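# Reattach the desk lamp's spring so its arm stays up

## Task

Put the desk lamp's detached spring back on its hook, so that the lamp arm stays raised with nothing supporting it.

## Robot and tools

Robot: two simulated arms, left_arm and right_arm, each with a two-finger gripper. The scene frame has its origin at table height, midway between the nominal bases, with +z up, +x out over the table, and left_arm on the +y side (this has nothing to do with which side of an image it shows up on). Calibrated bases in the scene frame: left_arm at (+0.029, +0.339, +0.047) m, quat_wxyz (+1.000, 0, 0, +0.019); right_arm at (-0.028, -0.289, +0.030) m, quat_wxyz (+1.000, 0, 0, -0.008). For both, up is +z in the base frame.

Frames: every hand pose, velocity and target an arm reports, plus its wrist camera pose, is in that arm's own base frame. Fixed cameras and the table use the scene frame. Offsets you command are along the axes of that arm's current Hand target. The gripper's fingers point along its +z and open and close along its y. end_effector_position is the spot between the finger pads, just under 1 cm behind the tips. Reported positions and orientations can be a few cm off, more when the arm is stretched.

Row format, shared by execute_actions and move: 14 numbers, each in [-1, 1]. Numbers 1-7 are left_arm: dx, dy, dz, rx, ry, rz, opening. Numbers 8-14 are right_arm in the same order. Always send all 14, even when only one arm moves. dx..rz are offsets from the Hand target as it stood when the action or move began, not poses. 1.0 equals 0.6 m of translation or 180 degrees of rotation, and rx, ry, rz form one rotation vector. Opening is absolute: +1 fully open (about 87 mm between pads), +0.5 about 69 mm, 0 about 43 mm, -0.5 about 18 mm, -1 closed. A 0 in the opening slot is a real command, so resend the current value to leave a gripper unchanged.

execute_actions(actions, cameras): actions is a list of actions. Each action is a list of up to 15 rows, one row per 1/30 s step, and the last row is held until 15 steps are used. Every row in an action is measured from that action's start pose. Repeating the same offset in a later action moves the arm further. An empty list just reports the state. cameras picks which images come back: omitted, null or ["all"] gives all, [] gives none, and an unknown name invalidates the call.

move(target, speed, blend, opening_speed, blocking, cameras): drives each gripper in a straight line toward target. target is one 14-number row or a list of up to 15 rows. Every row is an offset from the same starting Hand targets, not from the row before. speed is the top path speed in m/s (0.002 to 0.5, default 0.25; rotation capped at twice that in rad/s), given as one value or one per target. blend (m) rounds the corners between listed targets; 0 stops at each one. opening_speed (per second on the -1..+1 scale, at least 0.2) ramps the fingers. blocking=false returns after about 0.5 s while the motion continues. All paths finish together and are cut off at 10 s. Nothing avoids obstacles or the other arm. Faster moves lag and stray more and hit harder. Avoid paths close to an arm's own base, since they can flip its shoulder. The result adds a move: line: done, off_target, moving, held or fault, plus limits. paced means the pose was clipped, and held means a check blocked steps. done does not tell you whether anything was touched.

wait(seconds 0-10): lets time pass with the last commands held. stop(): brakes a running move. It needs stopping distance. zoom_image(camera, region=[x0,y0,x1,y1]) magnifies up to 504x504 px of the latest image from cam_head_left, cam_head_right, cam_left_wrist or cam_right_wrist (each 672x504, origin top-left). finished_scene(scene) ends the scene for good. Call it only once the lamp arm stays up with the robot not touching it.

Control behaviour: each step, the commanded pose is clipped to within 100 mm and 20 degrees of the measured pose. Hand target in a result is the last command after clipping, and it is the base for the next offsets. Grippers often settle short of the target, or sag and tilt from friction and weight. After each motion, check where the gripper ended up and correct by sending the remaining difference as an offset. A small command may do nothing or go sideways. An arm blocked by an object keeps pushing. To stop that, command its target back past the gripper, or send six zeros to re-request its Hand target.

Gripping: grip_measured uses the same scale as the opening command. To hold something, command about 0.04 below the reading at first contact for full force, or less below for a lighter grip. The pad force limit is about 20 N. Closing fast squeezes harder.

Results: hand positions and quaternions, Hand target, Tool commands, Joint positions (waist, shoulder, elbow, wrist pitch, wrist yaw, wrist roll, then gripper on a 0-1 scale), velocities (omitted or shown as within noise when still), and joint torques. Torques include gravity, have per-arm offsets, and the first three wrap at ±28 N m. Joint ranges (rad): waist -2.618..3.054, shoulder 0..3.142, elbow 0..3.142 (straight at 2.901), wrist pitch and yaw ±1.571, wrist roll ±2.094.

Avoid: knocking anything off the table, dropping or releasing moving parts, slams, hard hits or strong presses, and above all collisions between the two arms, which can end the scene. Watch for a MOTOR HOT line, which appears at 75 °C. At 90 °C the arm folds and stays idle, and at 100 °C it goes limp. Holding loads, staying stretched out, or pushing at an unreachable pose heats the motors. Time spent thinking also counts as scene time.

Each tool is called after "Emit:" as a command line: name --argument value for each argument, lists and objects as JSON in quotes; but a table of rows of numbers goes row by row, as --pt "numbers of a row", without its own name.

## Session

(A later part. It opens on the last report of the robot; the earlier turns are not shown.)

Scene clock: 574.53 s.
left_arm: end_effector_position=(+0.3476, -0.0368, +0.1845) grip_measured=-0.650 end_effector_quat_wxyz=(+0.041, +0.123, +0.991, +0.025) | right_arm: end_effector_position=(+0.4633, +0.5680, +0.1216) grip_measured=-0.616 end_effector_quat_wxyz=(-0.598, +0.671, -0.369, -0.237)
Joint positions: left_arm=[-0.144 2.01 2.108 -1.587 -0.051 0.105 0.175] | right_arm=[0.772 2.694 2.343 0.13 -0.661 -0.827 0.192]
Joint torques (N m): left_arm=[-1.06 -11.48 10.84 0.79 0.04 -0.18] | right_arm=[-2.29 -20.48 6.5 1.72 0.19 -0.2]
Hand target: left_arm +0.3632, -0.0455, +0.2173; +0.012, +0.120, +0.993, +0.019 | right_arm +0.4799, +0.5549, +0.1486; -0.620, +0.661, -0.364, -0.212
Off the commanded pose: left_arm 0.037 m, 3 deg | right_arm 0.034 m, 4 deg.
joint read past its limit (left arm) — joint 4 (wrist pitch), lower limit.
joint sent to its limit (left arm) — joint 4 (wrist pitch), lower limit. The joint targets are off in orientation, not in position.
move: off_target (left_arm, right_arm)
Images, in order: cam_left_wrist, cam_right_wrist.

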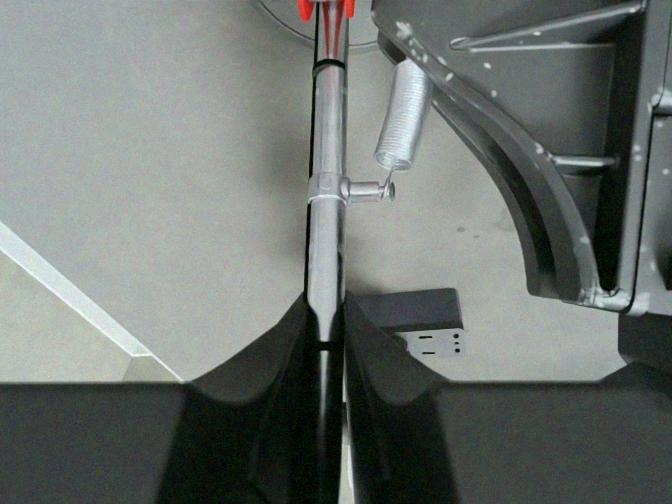

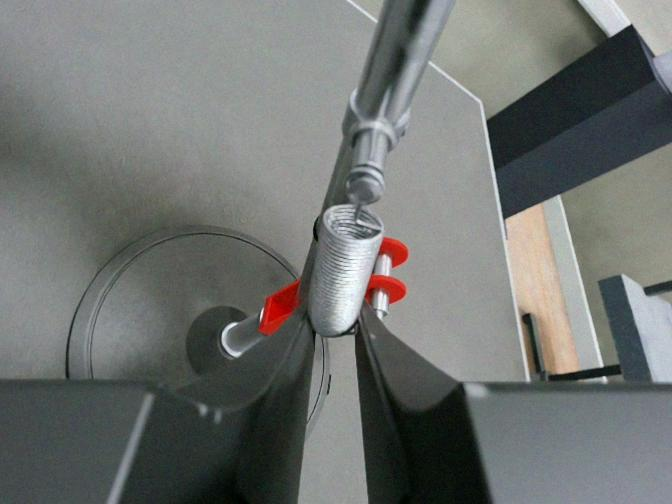

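Emit:
move --pt "0 0 0 0 0 0 -0.75 -0.01 0.035 -0.005 0 0 0 -1" --pt "0 0 0 0 0 0 -0.75 -0.045 0.02 -0.0 0 0 0 -1" --pt "0 0 0 0 0 0 -0.75 -0.05 -0.01 0.005 0 0 0 -1" --speed 0.08 --cameras '["cam_left_wrist","cam_right_wrist"]'

Emit:
zoom_image --camera "cam_right_wrist" --region '[230, 150, 530, 420]'

Emit:
zoom_image --camera "cam_left_wrist" --region '[280, 0, 500, 240]'

Scene clock: 587.90 s.
left_arm: end_effector_position=(+0.3476, -0.0368, +0.1845) grip_measured=-0.650 end_effector_quat_wxyz=(+0.041, +0.123, +0.991, +0.025) | right_arm: end_effector_position=(+0.4716, +0.5561, +0.1651) grip_measured=-1.000 end_effector_quat_wxyz=(+0.616, -0.658, +0.381, +0.206)
Joint positions: left_arm=[-0.144 2.01 2.108 -1.587 -0.051 0.105 0.175] | right_arm=[0.768 2.601 2.313 0.098 -0.591 -0.83 0]
Joint torques (N m): left_arm=[-1.06 -11.48 10.81 0.79 0.04 -0.17] | right_arm=[0.65 -14.86 11.47 1.52 -0.29 -0.08]
Motor temperatures (°C): left_arm=[28 66 61 26 27 25 29] | right_arm=[29 85 52 36 23 24 27]
Heat: left arm: 66 °C; right arm: 85 °C. Fold the right arm in close to its base, or ease its load, before you think long.
Hand target: left_arm +0.3632, -0.0455, +0.2173; +0.012, +0.120, +0.993, +0.019 | right_arm +0.4654, +0.5643, +0.1742; +0.620, -0.662, +0.364, +0.212
Off the commanded pose: left_arm 0.037 m, 3 deg | right_arm 0.014 m, 2 deg.
MOTOR HOT: joint 2 (shoulder) of the right arm reports 85 °C; the controller's stop level is 90 °C. To cool a motor, set the load down, stop pushing, or move to a pose that needs little force.
joint read past its limit (left arm) — joint 4 (wrist pitch), lower limit.
joint sent to its limit (left arm) — joint 4 (wrist pitch), lower limit. The joint targets are off in orientation, not in position.
move: off_target (left_arm, right_arm)
Images, in order: cam_left_wrist, cam_right_wrist.

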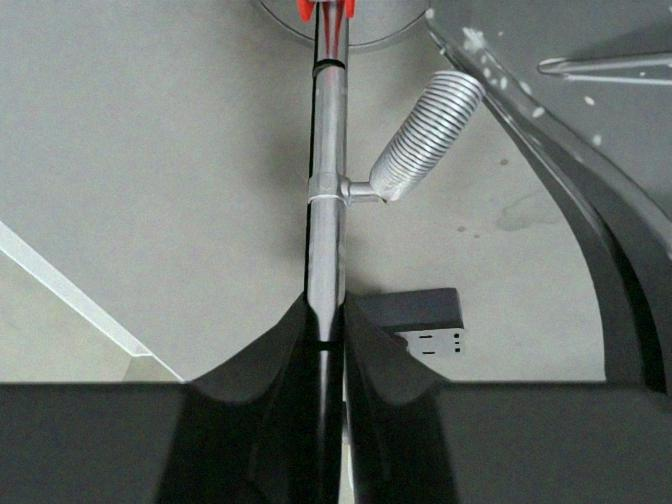

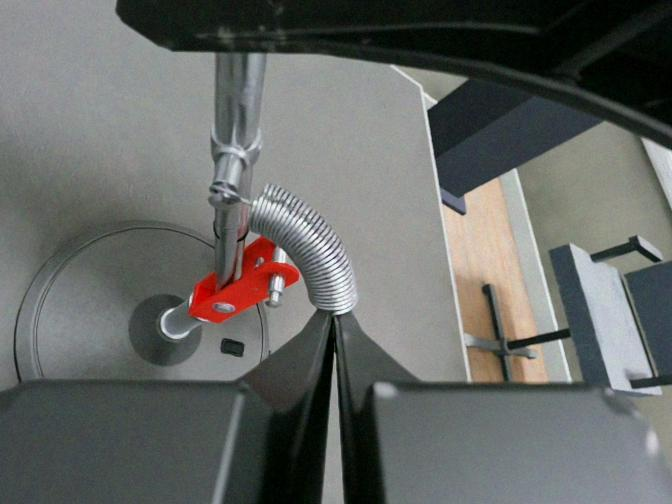

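Scaled by 1.680 from the camera's 672x504 image, which has a finer 960x720 frame.

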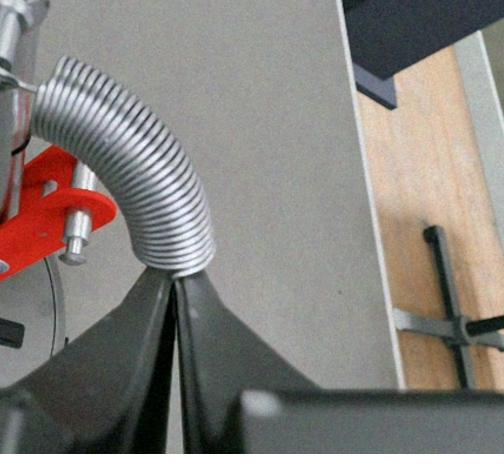

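Scaled by 2.100 from the camera's 672x504 image, which has a finer 960x720 frame.

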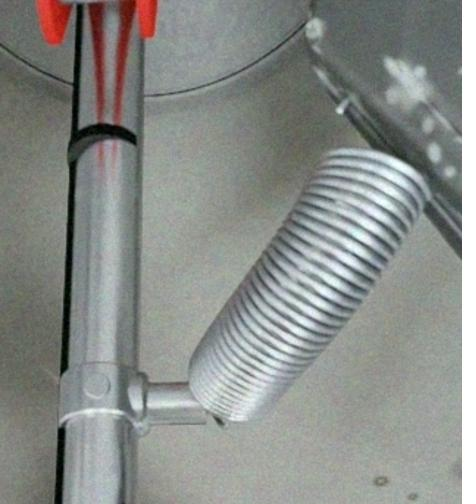

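Emit:
move --pt "0 0 0 0 0 0 -0.75 0 0.03 0.01 0 0 0 0.1" --pt "0 0 0 0 0 0 -0.75 0 0.03 -0.25 0 0 0 0.1" --pt "0 0 0 0 0 0 -0.75 0.1 0.23 -0.66 0 0 0.24 0.1" --speed 0.3 --cameras '["cam_right_wrist"]'

Scene clock: 594.27 s.
left_arm: end_effector_position=(+0.3476, -0.0368, +0.1845) grip_measured=-0.650 end_effector_quat_wxyz=(+0.041, +0.123, +0.991, +0.025) | right_arm: end_effector_position=(+0.3320, +0.1706, +0.0843) grip_measured=+0.100 end_effector_quat_wxyz=(+0.490, -0.473, +0.592, +0.431)
Joint positions: left_arm=[-0.144 2.01 2.108 -1.587 -0.051 0.105 0.175] | right_arm=[0.018 1.747 0.731 0.355 -1.327 -0.599 0.55]
Joint torques (N m): left_arm=[-1.06 -11.49 10.82 0.79 0.04 -0.17] | right_arm=[-0.51 -9.77 6.79 1 -0.43 -0.23]
Heat: left arm: 67 °C; right arm: 83 °C. Fold the right arm in close to its base, or ease its load, before you think long.
Hand target: left_arm +0.3632, -0.0455, +0.2173; +0.012, +0.120, +0.993, +0.019 | right_arm +0.3334, +0.1699, +0.0938; +0.499, -0.481, +0.582, +0.425
Off the commanded pose: left_arm 0.037 m, 3 deg | right_arm 0.010 m, 2 deg.
MOTOR HOT: still on. Joint 2 (shoulder) of the right arm reports 83 °C.
joint read past its limit (left arm) — joint 4 (wrist pitch), lower limit.
joint sent to its limit (left arm) — joint 4 (wrist pitch), lower limit. The joint targets are off in orientation, not in position.
move: off_target (left_arm)
Images, in order: cam_right_wrist.

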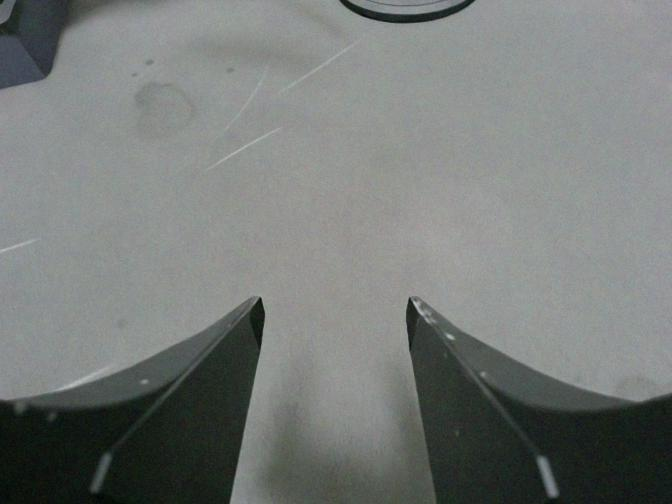

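Emit:
move --pt "0.115 0 0.12 0 0 0 -0.7 0.08 0.1 -0.15 0 0 0 0.1" --pt "0.177 0 0.195 0 0 0 -0.7 0.08 0.1 -0.15 0 0 0 0.1" --pt "0.2 0 0.316 0 0 0 -0.7 0.08 0.1 -0.15 0 0 0 0.1" --pt "0.2 0 0.316 0 0 0 0.1 0.08 0.1 -0.15 0 0 0 0.1" --speed 0.08 --blend '[0.03,0.03,0,0]'

Scene clock: 605.60 s.
left_arm: end_effector_position=(+0.2530, -0.0125, +0.0244) grip_measured=+0.100 end_effector_quat_wxyz=(+0.013, +0.119, +0.993, +0.020) | right_arm: end_effector_position=(+0.2537, +0.0882, +0.0587) grip_measured=+0.100 end_effector_quat_wxyz=(+0.496, -0.470, +0.605, +0.409)
Joint positions: left_arm=[-0.1 1.708 1.058 -0.894 -0.04 0.14 0.55] | right_arm=[-0.325 1.827 0.82 -1.098 -1.367 -2.085 0.55]
Joint torques (N m): left_arm=[0.85 -6.09 4.93 0.39 0.02 -0.01] | right_arm=[-0.24 -5.65 6.43 -0.58 -0.42 -0.21]
Motor temperatures (°C): left_arm=[28 66 60 26 27 25 29] | right_arm=[29 75 50 34 23 24 26]
Heat: left arm: 66 °C; right arm: 75 °C. Fold the right arm in close to its base, or ease its load, before you think long.
Hand target: left_arm +0.2521, -0.0104, +0.0257; +0.012, +0.120, +0.993, +0.019 | right_arm +0.2569, +0.0861, +0.0598; +0.499, -0.481, +0.582, +0.425
Off the commanded pose: left_arm 0.003 m, 0 deg | right_arm 0.004 m, 3 deg.
MOTOR HOT: still on. Joint 2 (shoulder) of the right arm reports 75 °C.
joint sent to its limit (right arm) — joint 6 (wrist roll), lower limit. The joint targets are off in orientation, not in position.
move: off_target (right_arm); blend cut to 0.0292 m at target 1, 0.0292 m at target 2; target 4's new opening was sent with left_arm's hand 0.014 m and 3 deg from that target

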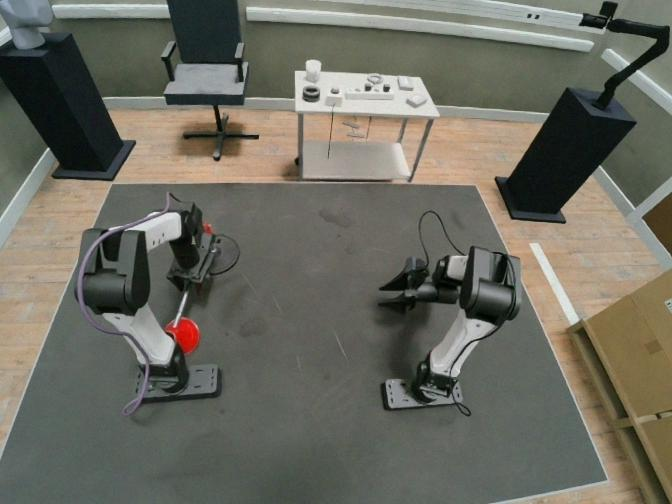

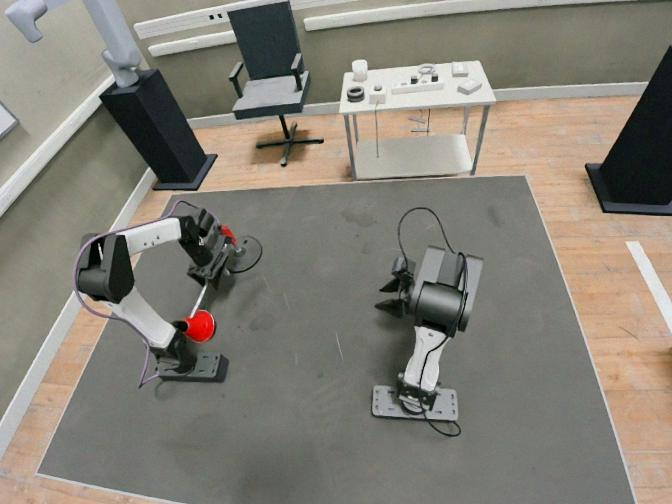

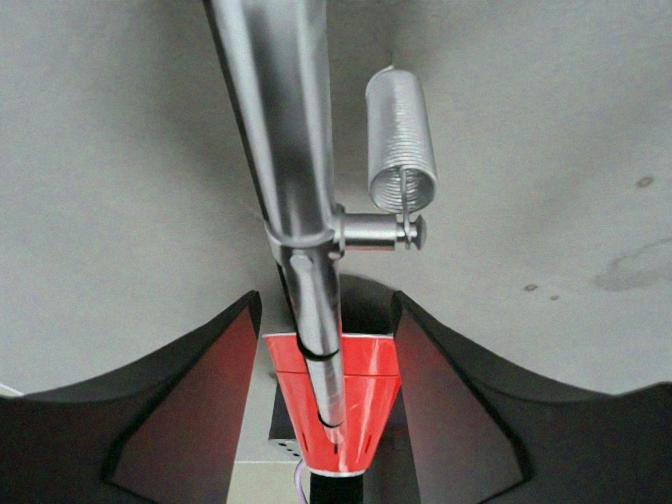

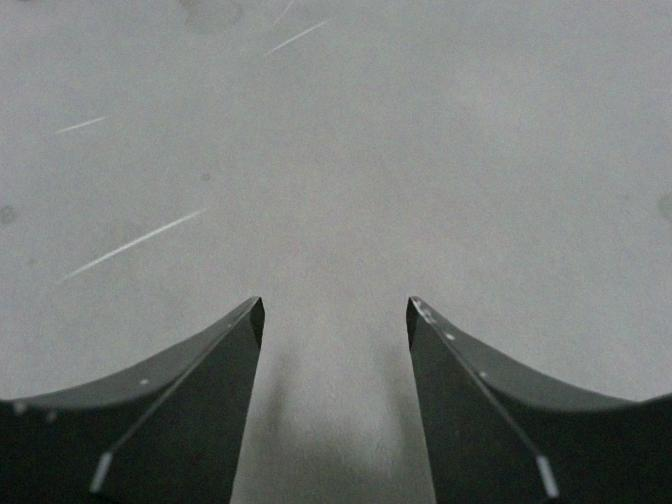

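Emit:
move --pt "0 0 -0.25 0 0 0 0.5 0 0 0 0 0 0 0.1" --pt "-0.292 0.004 -0.262 0 0 -0.577 1 0 0 0 0 0 0 0.1" --speed 0.25 --blend 0.03 --cameras '["cam_left_wrist"]'

Scene clock: 620.47 s.
left_arm: end_effector_position=(+0.4158, -0.0528, +0.1825) grip_measured=+1.000 end_effector_quat_wxyz=(-0.055, +0.706, -0.706, +0.035) | right_arm: end_effector_position=(+0.2536, +0.0882, +0.0587) grip_measured=+0.100 end_effector_quat_wxyz=(+0.495, -0.470, +0.605, +0.409)
Joint positions: left_arm=[-0.041 2.074 2.182 -1.553 -0.034 -1.61 1] | right_arm=[-0.325 1.827 0.82 -1.099 -1.367 -2.085 0.55]
Joint torques (N m): left_arm=[-0.08 -7.76 6.8 0.45 -0.01 -0.17] | right_arm=[-0.21 -5.65 6.43 -0.57 -0.42 -0.2]
Motor temperatures (°C): left_arm=[28 62 57 26 27 25 28] | right_arm=[29 67 48 32 23 24 26]
Heat: left arm: 62 °C; right arm: 67 °C.
Hand target: left_arm +0.4182, -0.0553, +0.1860; -0.022, +0.707, -0.707, -0.002 | right_arm +0.2569, +0.0861, +0.0598; +0.499, -0.481, +0.582, +0.425
Off the commanded pose: left_arm 0.005 m, 6 deg | right_arm 0.004 m, 3 deg.
MOTOR HOT: cleared for the motors of the right arm.
joint sent to its limit (left arm) — joint 4 (wrist pitch), lower limit. The joint targets are off in orientation, not in position.
joint sent to its limit (right arm) — joint 6 (wrist roll), lower limit. The joint targets are off in orientation, not in position.
move: off_target (left_arm, right_arm); target 2's new opening was sent with left_arm's hand 0.005 m and 6 deg from that target
Images, in order: cam_left_wrist.

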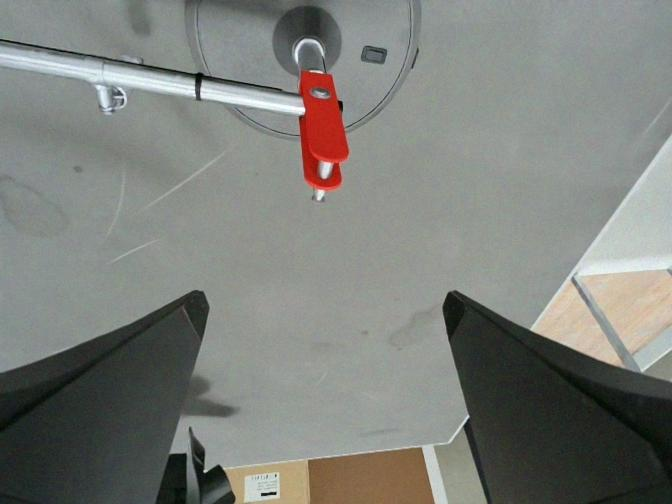

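Emit:
move --pt "-0.01 0 0.17 0 0 0 1 0 0 0 0 0 0 0.1" --pt "-0.01 0 0.17 0 0 0 -0.7 0 0 0 0 0 0 0.1" --pt "-0.01 0 0.13 0 0 0 -0.7 0 0 0 0 0 0 0.1" --pt "0.343 0.155 0.125 0 0 0.167 -0.7 0 0 0 0 0 0 0.1" --speed '[0.15,0.1,0.1,0.1]'

Scene clock: 632.63 s.
left_arm: end_effector_position=(+0.3355, -0.2374, +0.0846) grip_measured=-0.449 end_effector_quat_wxyz=(+0.047, -0.498, +0.865, +0.036) | right_arm: end_effector_position=(+0.2536, +0.0882, +0.0587) grip_measured=+0.100 end_effector_quat_wxyz=(+0.495, -0.470, +0.605, +0.409)
Joint positions: left_arm=[-0.565 2.136 1.902 -1.356 -0.117 -1.612 0.276] | right_arm=[-0.325 1.827 0.82 -1.099 -1.367 -2.085 0.55]
Joint torques (N m): left_arm=[-1.77 -9.76 8.5 -0.01 0.55 -0.29] | right_arm=[-0.23 -5.65 6.43 -0.57 -0.42 -0.2]
Motor temperatures (°C): left_arm=[28 60 56 26 27 25 28] | right_arm=[29 62 47 32 23 24 26]
Heat: left arm: 60 °C; right arm: 62 °C.
Hand target: left_arm +0.3277, -0.2585, +0.1015; +0.021, -0.500, +0.866, +0.008 | right_arm +0.2569, +0.0861, +0.0598; +0.499, -0.481, +0.582, +0.425
Off the commanded pose: left_arm 0.028 m, 4 deg | right_arm 0.004 m, 3 deg.
joint sent to its limit (right arm) — joint 6 (wrist roll), lower limit. The joint targets are off in orientation, not in position.
move: off_target (left_arm, right_arm)

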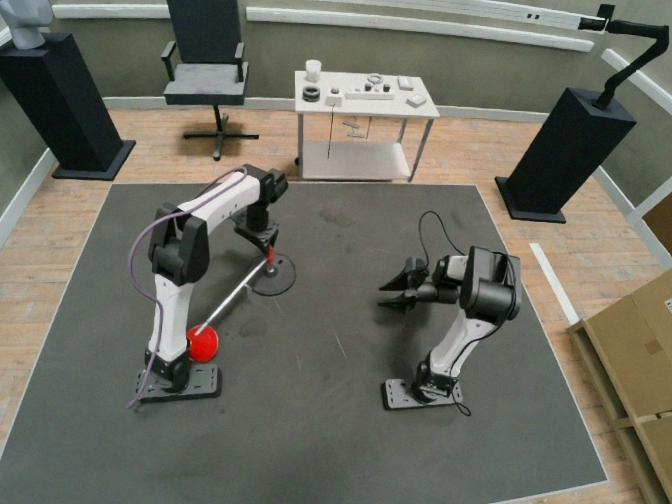

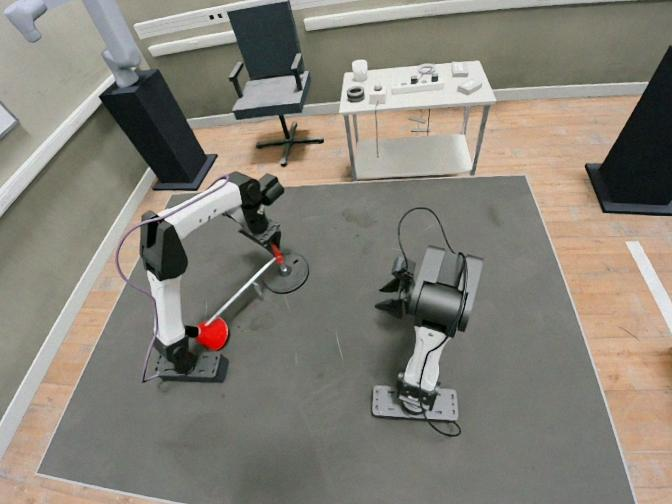

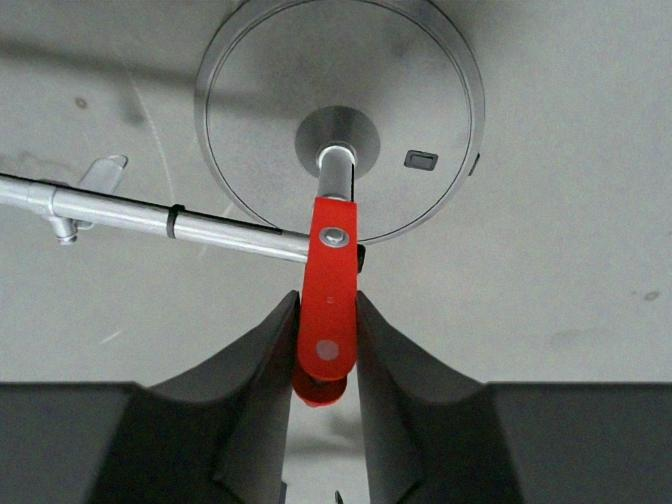

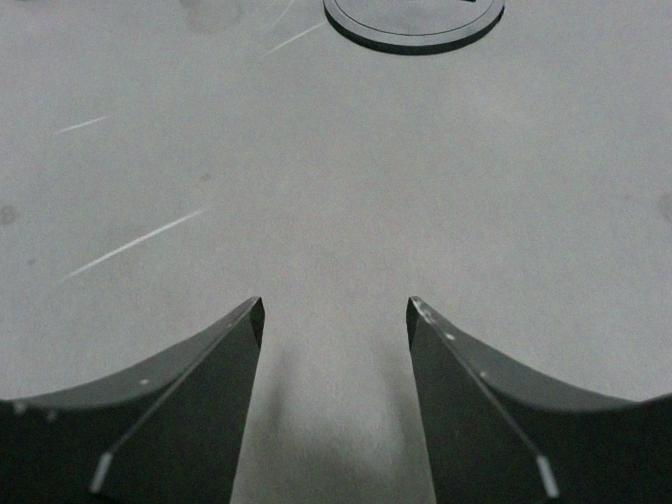

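Emit:
move --pt "0 0 0.03 0 0 0 -0.65 0 0 0 0 0 0 0.1" --pt "0 0 0.03 0 0 0 0.6 0 0 0 0 0 0 0.1" --pt "0 0 -0.17 0 0 0 0.5 0 0 0 0 0 0 0.1" --pt "-0.126 0.275 -0.14 0 0 0.577 0.4 0 0 0 0 0 0 0.1" --speed 0.15 --cameras '["cam_left_wrist","cam_head_left"]'

Scene clock: 650.60 s.
left_arm: end_effector_position=(+0.2242, -0.1156, +0.1805) grip_measured=+0.500 end_effector_quat_wxyz=(-0.002, +0.365, +0.931, +0.018) | right_arm: end_effector_position=(+0.2536, +0.0882, +0.0587) grip_measured=+0.100 end_effector_quat_wxyz=(+0.495, -0.470, +0.605, +0.409)
Joint positions: left_arm=[-0.535 1.678 1.651 -1.553 -0.035 0.212 0.75] | right_arm=[-0.325 1.827 0.82 -1.099 -1.367 -2.085 0.55]
Joint torques (N m): left_arm=[-0.62 -7.94 4.88 0.29 -0.1 -0.02] | right_arm=[-0.24 -5.65 6.45 -0.57 -0.42 -0.2]
Motor temperatures (°C): left_arm=[28 59 54 25 27 25 28] | right_arm=[29 57 46 31 23 24 26]
Heat: left arm: 59 °C; right arm: 57 °C.
Hand target: left_arm +0.2202, -0.1133, +0.1875; +0.007, +0.373, +0.927, +0.021 | right_arm +0.2569, +0.0861, +0.0598; +0.499, -0.481, +0.582, +0.425
Tool commands: left_gripper/opening=+0.5 right_gripper/opening=+0.1
Off the commanded pose: left_arm 0.008 m, 1 deg | right_arm 0.004 m, 3 deg.
joint sent to its limit (left arm) — joint 4 (wrist pitch), lower limit. The joint targets still meet the commanded pose.
joint sent to its limit (right arm) — joint 6 (wrist roll), lower limit. The joint targets are off in orientation, not in position.
move: off_target (right_arm; path cut at 10 s); path passed 3 of 4 targets; target 4's new opening was not sent; target 2's new opening was sent with left_arm's hand 0.022 m and 4 deg from that target; target 3's new opening was sent with left_arm's hand 0.017 m and 8 deg from that target
Images, in order: cam_head_left, cam_left_wrist.

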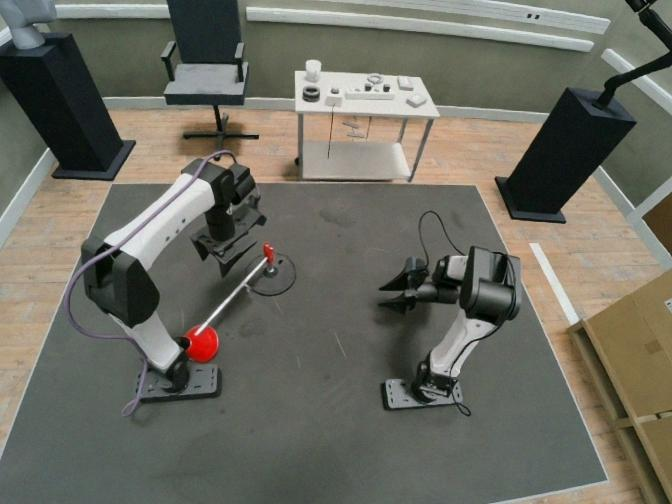

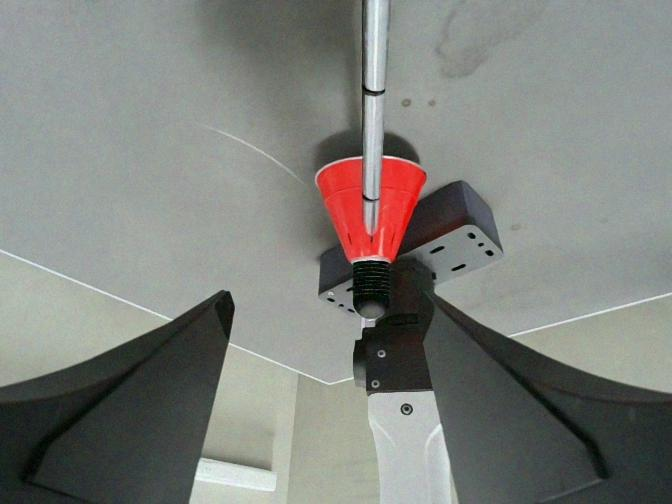

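Emit:
move --pt "0 -0.04 0.1 0 0 0 0.4 0 0 0 0 0 0 0.1" --pt "0 -0.04 0.269 0 0 0 0.4 0 0 0 0 0 0 0.1" --speed 0.15 --cameras '["cam_left_wrist"]'

Scene clock: 656.13 s.
left_arm: end_effector_position=(+0.2032, -0.1256, +0.0269) grip_measured=+0.400 end_effector_quat_wxyz=(+0.000, +0.377, +0.926, +0.018) | right_arm: end_effector_position=(+0.2536, +0.0882, +0.0587) grip_measured=+0.100 end_effector_quat_wxyz=(+0.495, -0.470, +0.605, +0.409)
Joint positions: left_arm=[-0.609 1.685 1.037 -0.931 -0.036 0.164 0.7] | right_arm=[-0.325 1.827 0.82 -1.099 -1.367 -2.085 0.55]
Joint torques (N m): left_arm=[0.79 -5.18 4.86 0.56 -0.1 -0.1] | right_arm=[-0.25 -5.65 6.43 -0.57 -0.42 -0.19]
Hand target: left_arm +0.2081, -0.1251, +0.0252; +0.007, +0.373, +0.927, +0.021 | right_arm +0.2569, +0.0861, +0.0598; +0.499, -0.481, +0.582, +0.425
Off the commanded pose: left_arm 0.005 m, 1 deg | right_arm 0.004 m, 3 deg.
joint sent to its limit (right arm) — joint 6 (wrist roll), lower limit. The joint targets are off in orientation, not in position.
move: off_target (right_arm)
Images, in order: cam_left_wrist.

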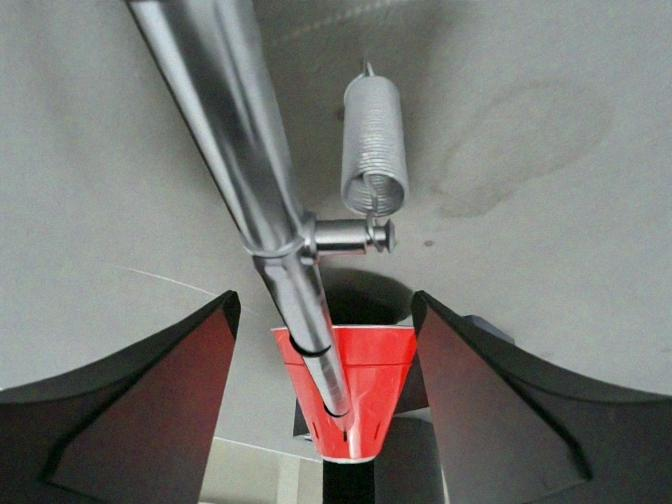

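Emit:
move --pt "0 0 0 0 0 0 -0.75 0 0 0 0 0 0 0.1" --pt "-0.05 0 -0.19 0 0 0 -0.72 0 0 0 0 0 0 0.1" --pt "-0.12 0 -0.265 0 0 0 -0.72 0 0 0 0 0 0 0.1" --pt "-0.22 0 -0.34 0 0 0 -0.72 0 0 0 0 0 0 0.1" --speed 0.09 --blend '[0,0.03,0.03,0]'

Scene clock: 667.40 s.
left_arm: end_effector_position=(+0.2865, -0.2067, +0.1922) grip_measured=-0.649 end_effector_quat_wxyz=(+0.061, +0.380, +0.923, +0.015) | right_arm: end_effector_position=(+0.2536, +0.0882, +0.0587) grip_measured=+0.100 end_effector_quat_wxyz=(+0.495, -0.470, +0.605, +0.409)
Joint positions: left_arm=[-0.67 2.009 2.141 -1.594 -0.063 0.114 0.176] | right_arm=[-0.325 1.827 0.82 -1.099 -1.367 -2.085 0.55]
Joint torques (N m): left_arm=[-0.91 -11.55 11.6 0.91 0.06 -0.2] | right_arm=[-0.24 -5.64 6.45 -0.57 -0.42 -0.2]
Hand target: left_arm +0.2976, -0.2235, +0.2286; +0.007, +0.373, +0.927, +0.021 | right_arm +0.2569, +0.0861, +0.0598; +0.499, -0.481, +0.582, +0.425
Off the commanded pose: left_arm 0.042 m, 6 deg | right_arm 0.004 m, 3 deg.
joint read past its limit (left arm) — joint 4 (wrist pitch), lower limit.
joint sent to its limit (left arm) — joint 4 (wrist pitch), lower limit. The joint targets are off in orientation, not in position.
joint sent to its limit (right arm) — joint 6 (wrist roll), lower limit. The joint targets are off in orientation, not in position.
move: off_target (left_arm, right_arm); blend cut to 0 m at target 2; target 2's new opening was sent with left_arm's hand 0.014 m and 3 deg from that target

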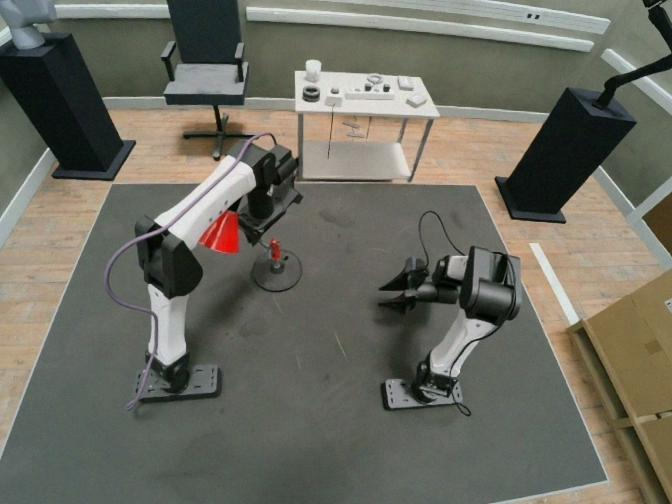

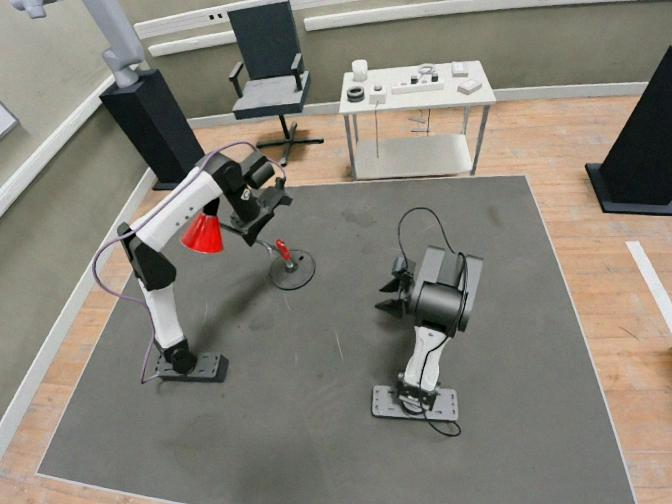

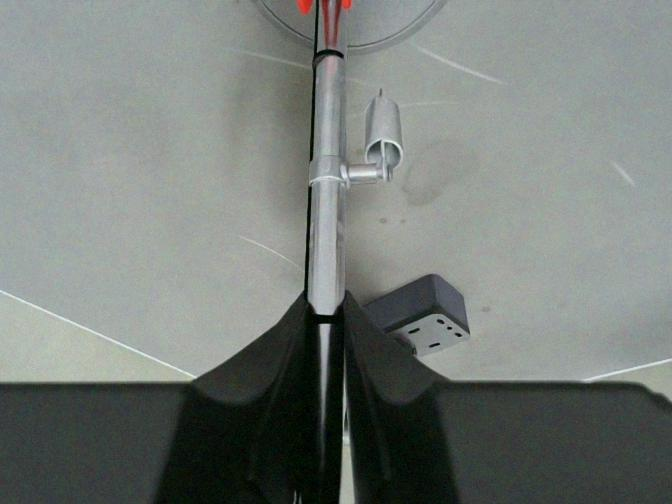

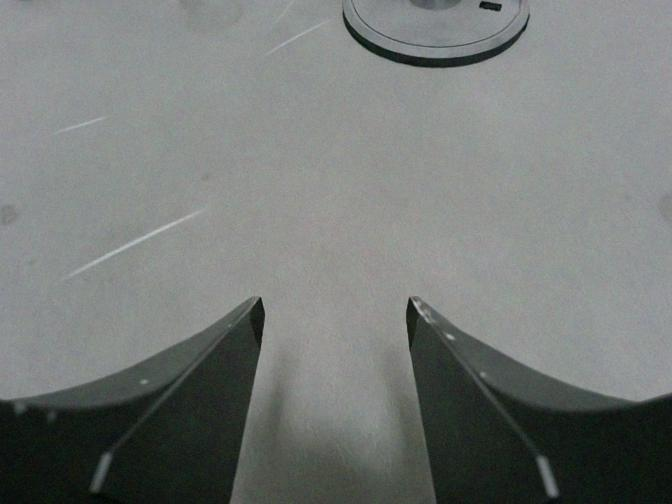

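Emit:
move --target '[0,0,0,0,0,0,-0.75,-0.14,0.003,0.28,0.165,-0.1,0,0]' --cameras '["cam_right_wrist"]'

Emit:
zoom_image --camera "cam_right_wrist" --region '[200, 0, 500, 250]'

Scene clock: 674.43 s.
left_arm: end_effector_position=(+0.2864, -0.2068, +0.1922) grip_measured=-0.649 end_effector_quat_wxyz=(+0.060, +0.380, +0.923, +0.015) | right_arm: end_effector_position=(+0.2815, +0.2583, +0.1153) grip_measured=+0.000 end_effector_quat_wxyz=(-0.432, +0.572, -0.425, -0.552)
Joint positions: left_arm=[-0.67 2.009 2.141 -1.594 -0.062 0.114 0.176] | right_arm=[0.267 1.959 1.204 -0.827 -1.555 -1.606 0.5]
Joint torques (N m): left_arm=[-0.9 -11.55 11.62 0.91 0.05 -0.2] | right_arm=[-0.06 -8.53 8.16 0.39 -0.66 0.12]
Hand target: left_arm +0.2976, -0.2235, +0.2286; +0.007, +0.373, +0.927, +0.021 | right_arm +0.2874, +0.2616, +0.1195; -0.540, +0.476, -0.496, -0.486
Off the commanded pose: left_arm 0.042 m, 6 deg | right_arm 0.008 m, 56 deg; orientation clipped.
joint read past its limit (left arm) — joint 4 (wrist pitch), lower limit.
joint sent to its limit (left arm) — joint 4 (wrist pitch), lower limit. The joint targets are off in orientation, not in position.
joint sent to its limit (right arm) — joint 5 (wrist yaw), lower limit. The joint targets are off in orientation, not in position.
move: off_target (left_arm, right_arm); limits=paced
Images, in order: cam_right_wrist.

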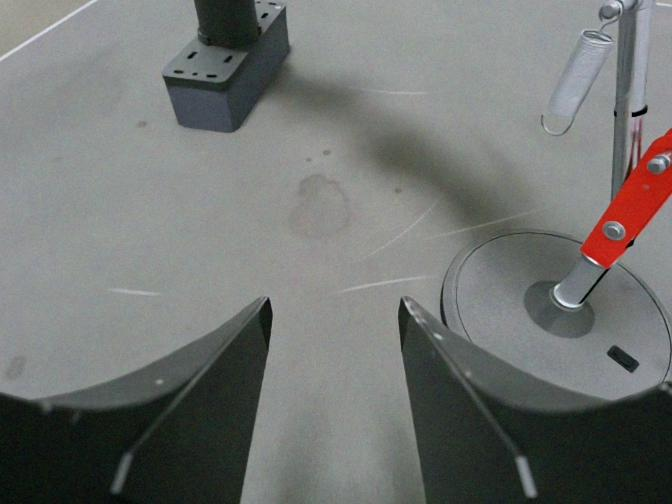

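Scaled by 1.680 from the camera's 672x504 image, which has a finer 960x720 frame.

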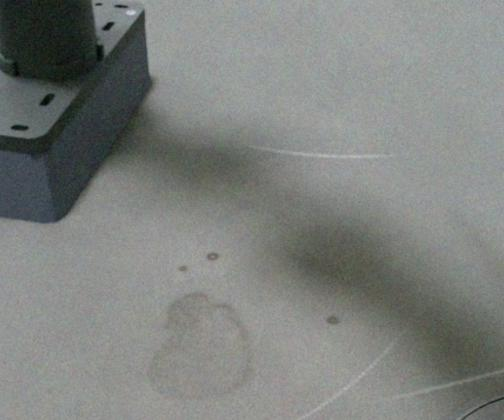

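Emit:
move --target '[0,0,0,0,0,0,-0.75,0,0,0,0,0,0,0]' --cameras '["cam_right_wrist"]'

Scene clock: 680.53 s.
left_arm: end_effector_position=(+0.2864, -0.2068, +0.1922) grip_measured=-0.649 end_effector_quat_wxyz=(+0.060, +0.380, +0.923, +0.015) | right_arm: end_effector_position=(+0.2846, +0.2592, +0.1154) grip_measured=+0.000 end_effector_quat_wxyz=(-0.433, +0.572, -0.425, -0.552)
Joint positions: left_arm=[-0.67 2.009 2.141 -1.594 -0.062 0.114 0.176] | right_arm=[0.267 1.959 1.204 -0.786 -1.555 -1.568 0.5]
Joint torques (N m): left_arm=[-0.91 -11.55 11.6 0.91 0.05 -0.2] | right_arm=[-0.02 -9.42 6.93 0.42 -0.65 0.14]
Motor temperatures (°C): left_arm=[28 59 59 25 27 25 28] | right_arm=[29 54 45 30 23 24 26]
Hand target: left_arm +0.2976, -0.2235, +0.2286; +0.007, +0.373, +0.927, +0.021 | right_arm +0.2874, +0.2616, +0.1195; -0.540, +0.476, -0.496, -0.486
Off the commanded pose: left_arm 0.042 m, 6 deg | right_arm 0.006 m, 20 deg.
joint read past its limit (left arm) — joint 4 (wrist pitch), lower limit.
joint sent to its limit (left arm) — joint 4 (wrist pitch), lower limit. The joint targets are off in orientation, not in position.
joint sent to its limit (right arm) — joint 5 (wrist yaw), lower limit. The joint targets are off in orientation, not in position.
move: off_target (left_arm, right_arm)
Images, in order: cam_right_wrist.

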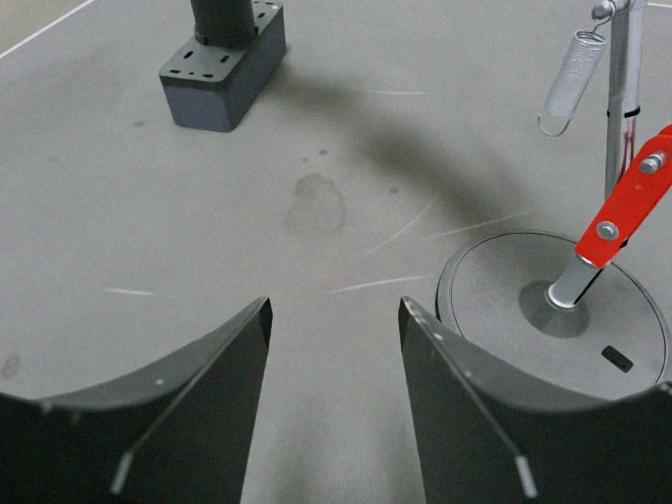

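Emit:
move --target '[0,0,0,0,0,0,-0.75,0,-0.06,-0.06,0.2,0,0,0]' --cameras '["cam_right_wrist"]'

Emit:
zoom_image --camera "cam_right_wrist" --region '[230, 0, 500, 250]'

Scene clock: 688.90 s.
left_arm: end_effector_position=(+0.2864, -0.2068, +0.1922) grip_measured=-0.649 end_effector_quat_wxyz=(+0.060, +0.380, +0.923, +0.015) | right_arm: end_effector_position=(+0.3167, +0.2239, +0.1156) grip_measured=+0.000 end_effector_quat_wxyz=(-0.458, +0.539, -0.466, -0.531)
Joint positions: left_arm=[-0.67 2.009 2.141 -1.594 -0.062 0.114 0.176] | right_arm=[0.148 1.959 1.204 -0.728 -1.555 -1.482 0.5]
Joint torques (N m): left_arm=[-0.91 -11.54 11.62 0.91 0.05 -0.2] | right_arm=[-0.83 -9.43 6.56 0.51 -0.65 0.15]
Hand target: left_arm +0.2976, -0.2235, +0.2286; +0.007, +0.373, +0.927, +0.021 | right_arm +0.3206, +0.2231, +0.1187; -0.554, +0.446, -0.541, -0.450
Off the commanded pose: left_arm 0.042 m, 6 deg | right_arm 0.005 m, 49 deg; orientation clipped.
joint read past its limit (left arm) — joint 4 (wrist pitch), lower limit.
joint sent to its limit (left arm) — joint 4 (wrist pitch), lower limit. The joint targets are off in orientation, not in position.
joint sent to its limit (right arm) — joint 5 (wrist yaw), lower limit. The joint targets are off in orientation, not in position.
move: off_target (left_arm, right_arm); limits=paced
Images, in order: cam_right_wrist.

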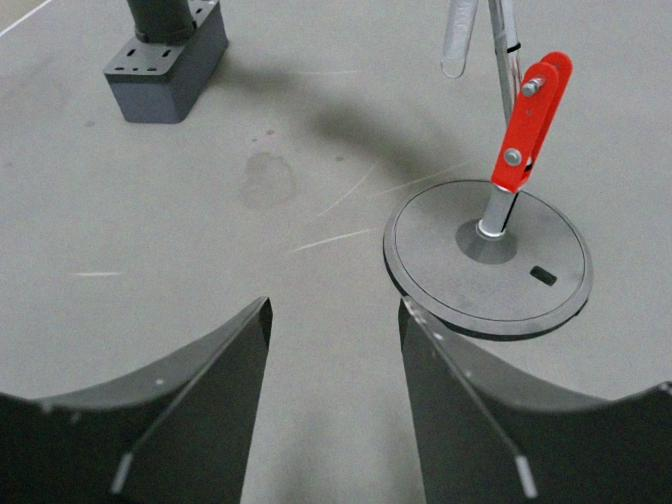

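Scaled by 1.867 from the camera's 672x504 image, which has a finer 960x720 frame.

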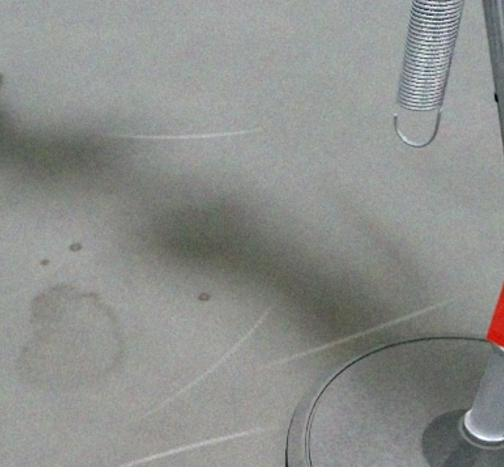

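Emit:
move --pt "0 0 0 0 0 0 -0.75 -0.08 0 -0.08 0 0.3 0 0" --pt "0 0 0 0 0 0 -0.75 -0.08 0 -0.08 0.15 0.3 0.05 0" --cameras '["cam_right_wrist"]'

Scene clock: 702.60 s.
left_arm: end_effector_position=(+0.2864, -0.2068, +0.1922) grip_measured=-0.649 end_effector_quat_wxyz=(+0.060, +0.380, +0.923, +0.015) | right_arm: end_effector_position=(+0.3108, +0.1734, +0.1612) grip_measured=+0.000 end_effector_quat_wxyz=(+0.287, -0.425, +0.851, +0.108)
Joint positions: left_arm=[-0.67 2.009 2.141 -1.594 -0.062 0.114 0.176] | right_arm=[0.45 1.481 1.292 -0.791 -0.215 -0.411 0.5]
Joint torques (N m): left_arm=[-0.9 -11.54 11.62 0.91 0.04 -0.2] | right_arm=[0.46 -8.43 6.38 1.38 -0.04 0.11]
Hand target: left_arm +0.2976, -0.2235, +0.2286; +0.007, +0.373, +0.927, +0.021 | right_arm +0.3105, +0.1753, +0.1658; +0.300, -0.421, +0.849, +0.107
Off the commanded pose: left_arm 0.042 m, 6 deg | right_arm 0.005 m, 2 deg.
joint read past its limit (left arm) — joint 4 (wrist pitch), lower limit.
joint sent to its limit (left arm) — joint 4 (wrist pitch), lower limit. The joint targets are off in orientation, not in position.
move: off_target (left_arm)
Images, in order: cam_right_wrist.

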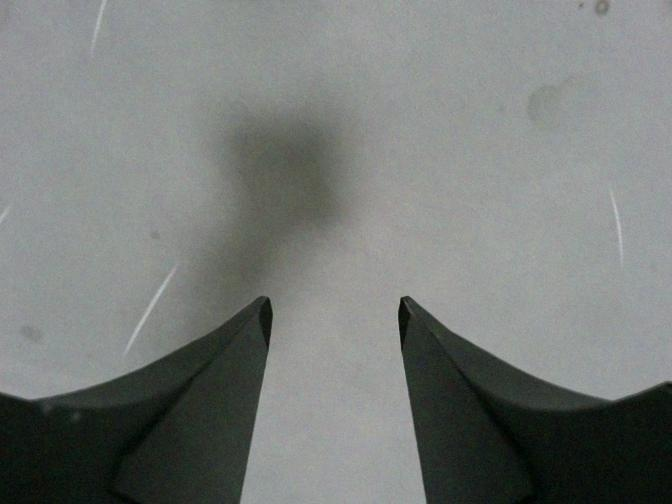

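Emit:
move --target '[0,0,0,0,0,0,-0.75,-0.059,0.116,0.11,-0.005,-0.25,0.024,0]' --cameras '["cam_right_wrist"]'

Emit:
zoom_image --camera "cam_right_wrist" --region '[230, 0, 500, 250]'

Scene clock: 713.03 s.
left_arm: end_effector_position=(+0.2864, -0.2068, +0.1922) grip_measured=-0.649 end_effector_quat_wxyz=(+0.060, +0.380, +0.923, +0.015) | right_arm: end_effector_position=(+0.3034, +0.2689, +0.1319) grip_measured=+0.000 end_effector_quat_wxyz=(+0.595, -0.323, +0.683, +0.273)
Joint positions: left_arm=[-0.67 2.009 2.141 -1.594 -0.062 0.114 0.176] | right_arm=[0.625 1.405 0.452 0.806 -0.243 -0.048 0.5]
Joint torques (N m): left_arm=[-0.91 -11.54 11.59 0.91 0.05 -0.2] | right_arm=[0.55 -4.29 5.6 1.91 0.07 0.12]
Motor temperatures (°C): left_arm=[28 63 65 26 27 25 29] | right_arm=[29 54 45 32 23 24 25]
Heat: left arm: 65 °C; right arm: 54 °C.
Hand target: left_arm +0.2976, -0.2235, +0.2286; +0.007, +0.373, +0.927, +0.021 | right_arm +0.3005, +0.2703, +0.1295; +0.595, -0.319, +0.684, +0.277
Off the commanded pose: left_arm 0.042 m, 6 deg | right_arm 0.004 m, 1 deg.
joint read past its limit (left arm) — joint 4 (wrist pitch), lower limit.
joint sent to its limit (left arm) — joint 4 (wrist pitch), lower limit. The joint targets are off in orientation, not in position.
move: off_target (left_arm)
Images, in order: cam_right_wrist.

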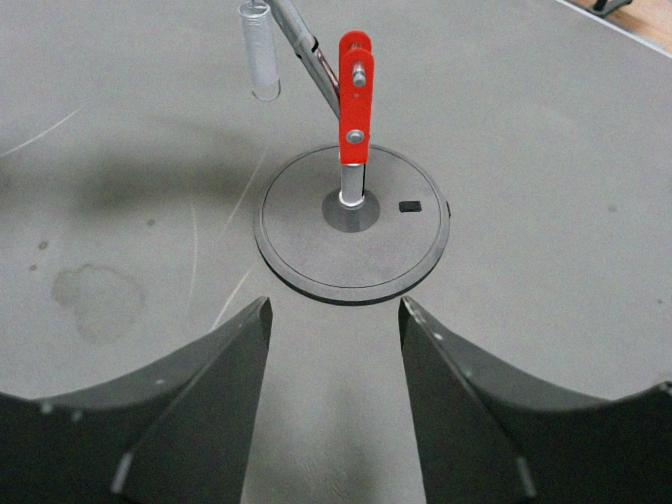

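Scaled by 1.867 from the camera's 672x504 image, which has a finer 960x720 frame.

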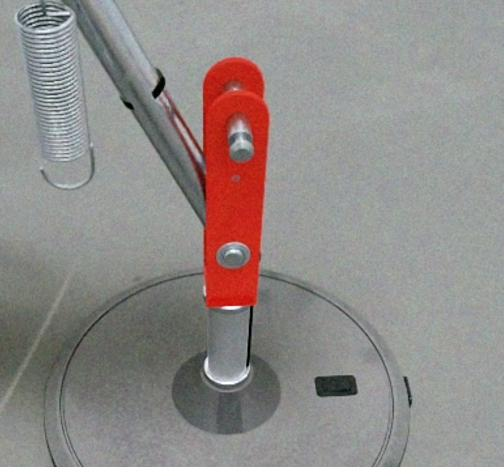

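Emit:
move --target '[-0.06,0,-0.02,0,0,0,-0.72,0,0,0,0,0,0,0]' --speed 0.08 --cameras '["cam_right_wrist","cam_left_wrist"]'

Emit:
zoom_image --camera "cam_right_wrist" --region '[230, 0, 500, 250]'

Scene clock: 720.47 s.
left_arm: end_effector_position=(+0.3114, -0.2336, +0.1913) grip_measured=-0.648 end_effector_quat_wxyz=(+0.088, +0.382, +0.920, +0.001) | right_arm: end_effector_position=(+0.3034, +0.2689, +0.1321) grip_measured=+0.000 end_effector_quat_wxyz=(+0.596, -0.323, +0.683, +0.273)
Joint positions: left_arm=[-0.679 2.125 2.317 -1.594 -0.052 0.111 0.176] | right_arm=[0.625 1.405 0.452 0.806 -0.243 -0.047 0.5]
Joint torques (N m): left_arm=[-0.84 -13.49 12.56 1.01 -0.05 -0.21] | right_arm=[0.54 -4.27 5.57 1.89 0.08 0.11]
Hand target: left_arm +0.3232, -0.2489, +0.2404; +0.007, +0.373, +0.927, +0.021 | right_arm +0.3005, +0.2703, +0.1294; +0.595, -0.319, +0.684, +0.277
Off the commanded pose: left_arm 0.053 m, 10 deg | right_arm 0.004 m, 1 deg.
joint read past its limit (left arm) — joint 4 (wrist pitch), lower limit.
joint sent to its limit (left arm) — joint 4 (wrist pitch), lower limit. The joint targets are off in position and orientation.
move: off_target (left_arm)
Images, in order: cam_left_wrist, cam_right_wrist.

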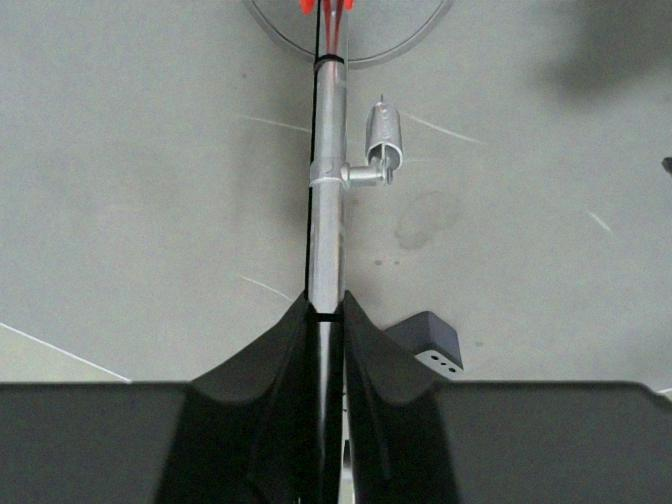

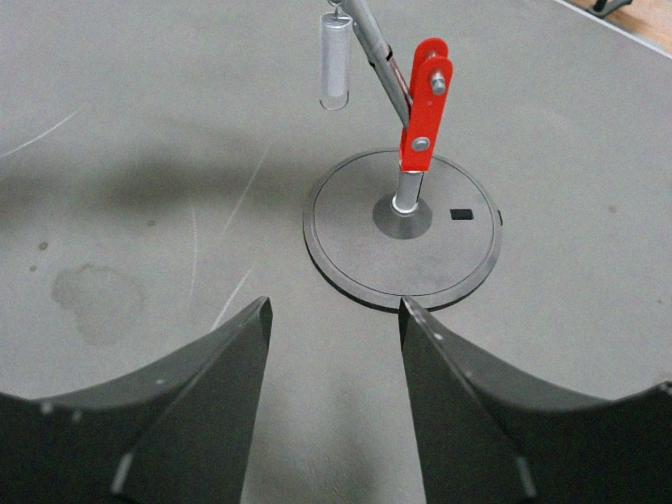

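Scaled by 1.867 from the camera's 672x504 image, which has a finer 960x720 frame.

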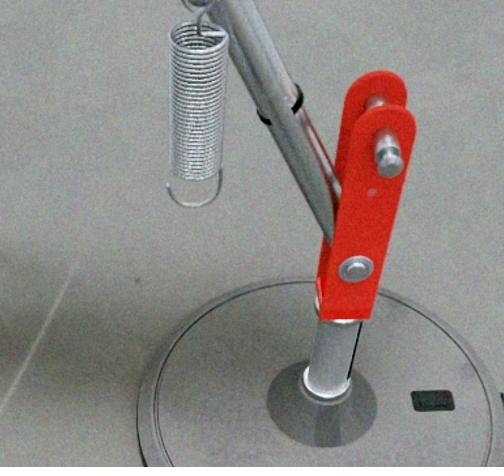

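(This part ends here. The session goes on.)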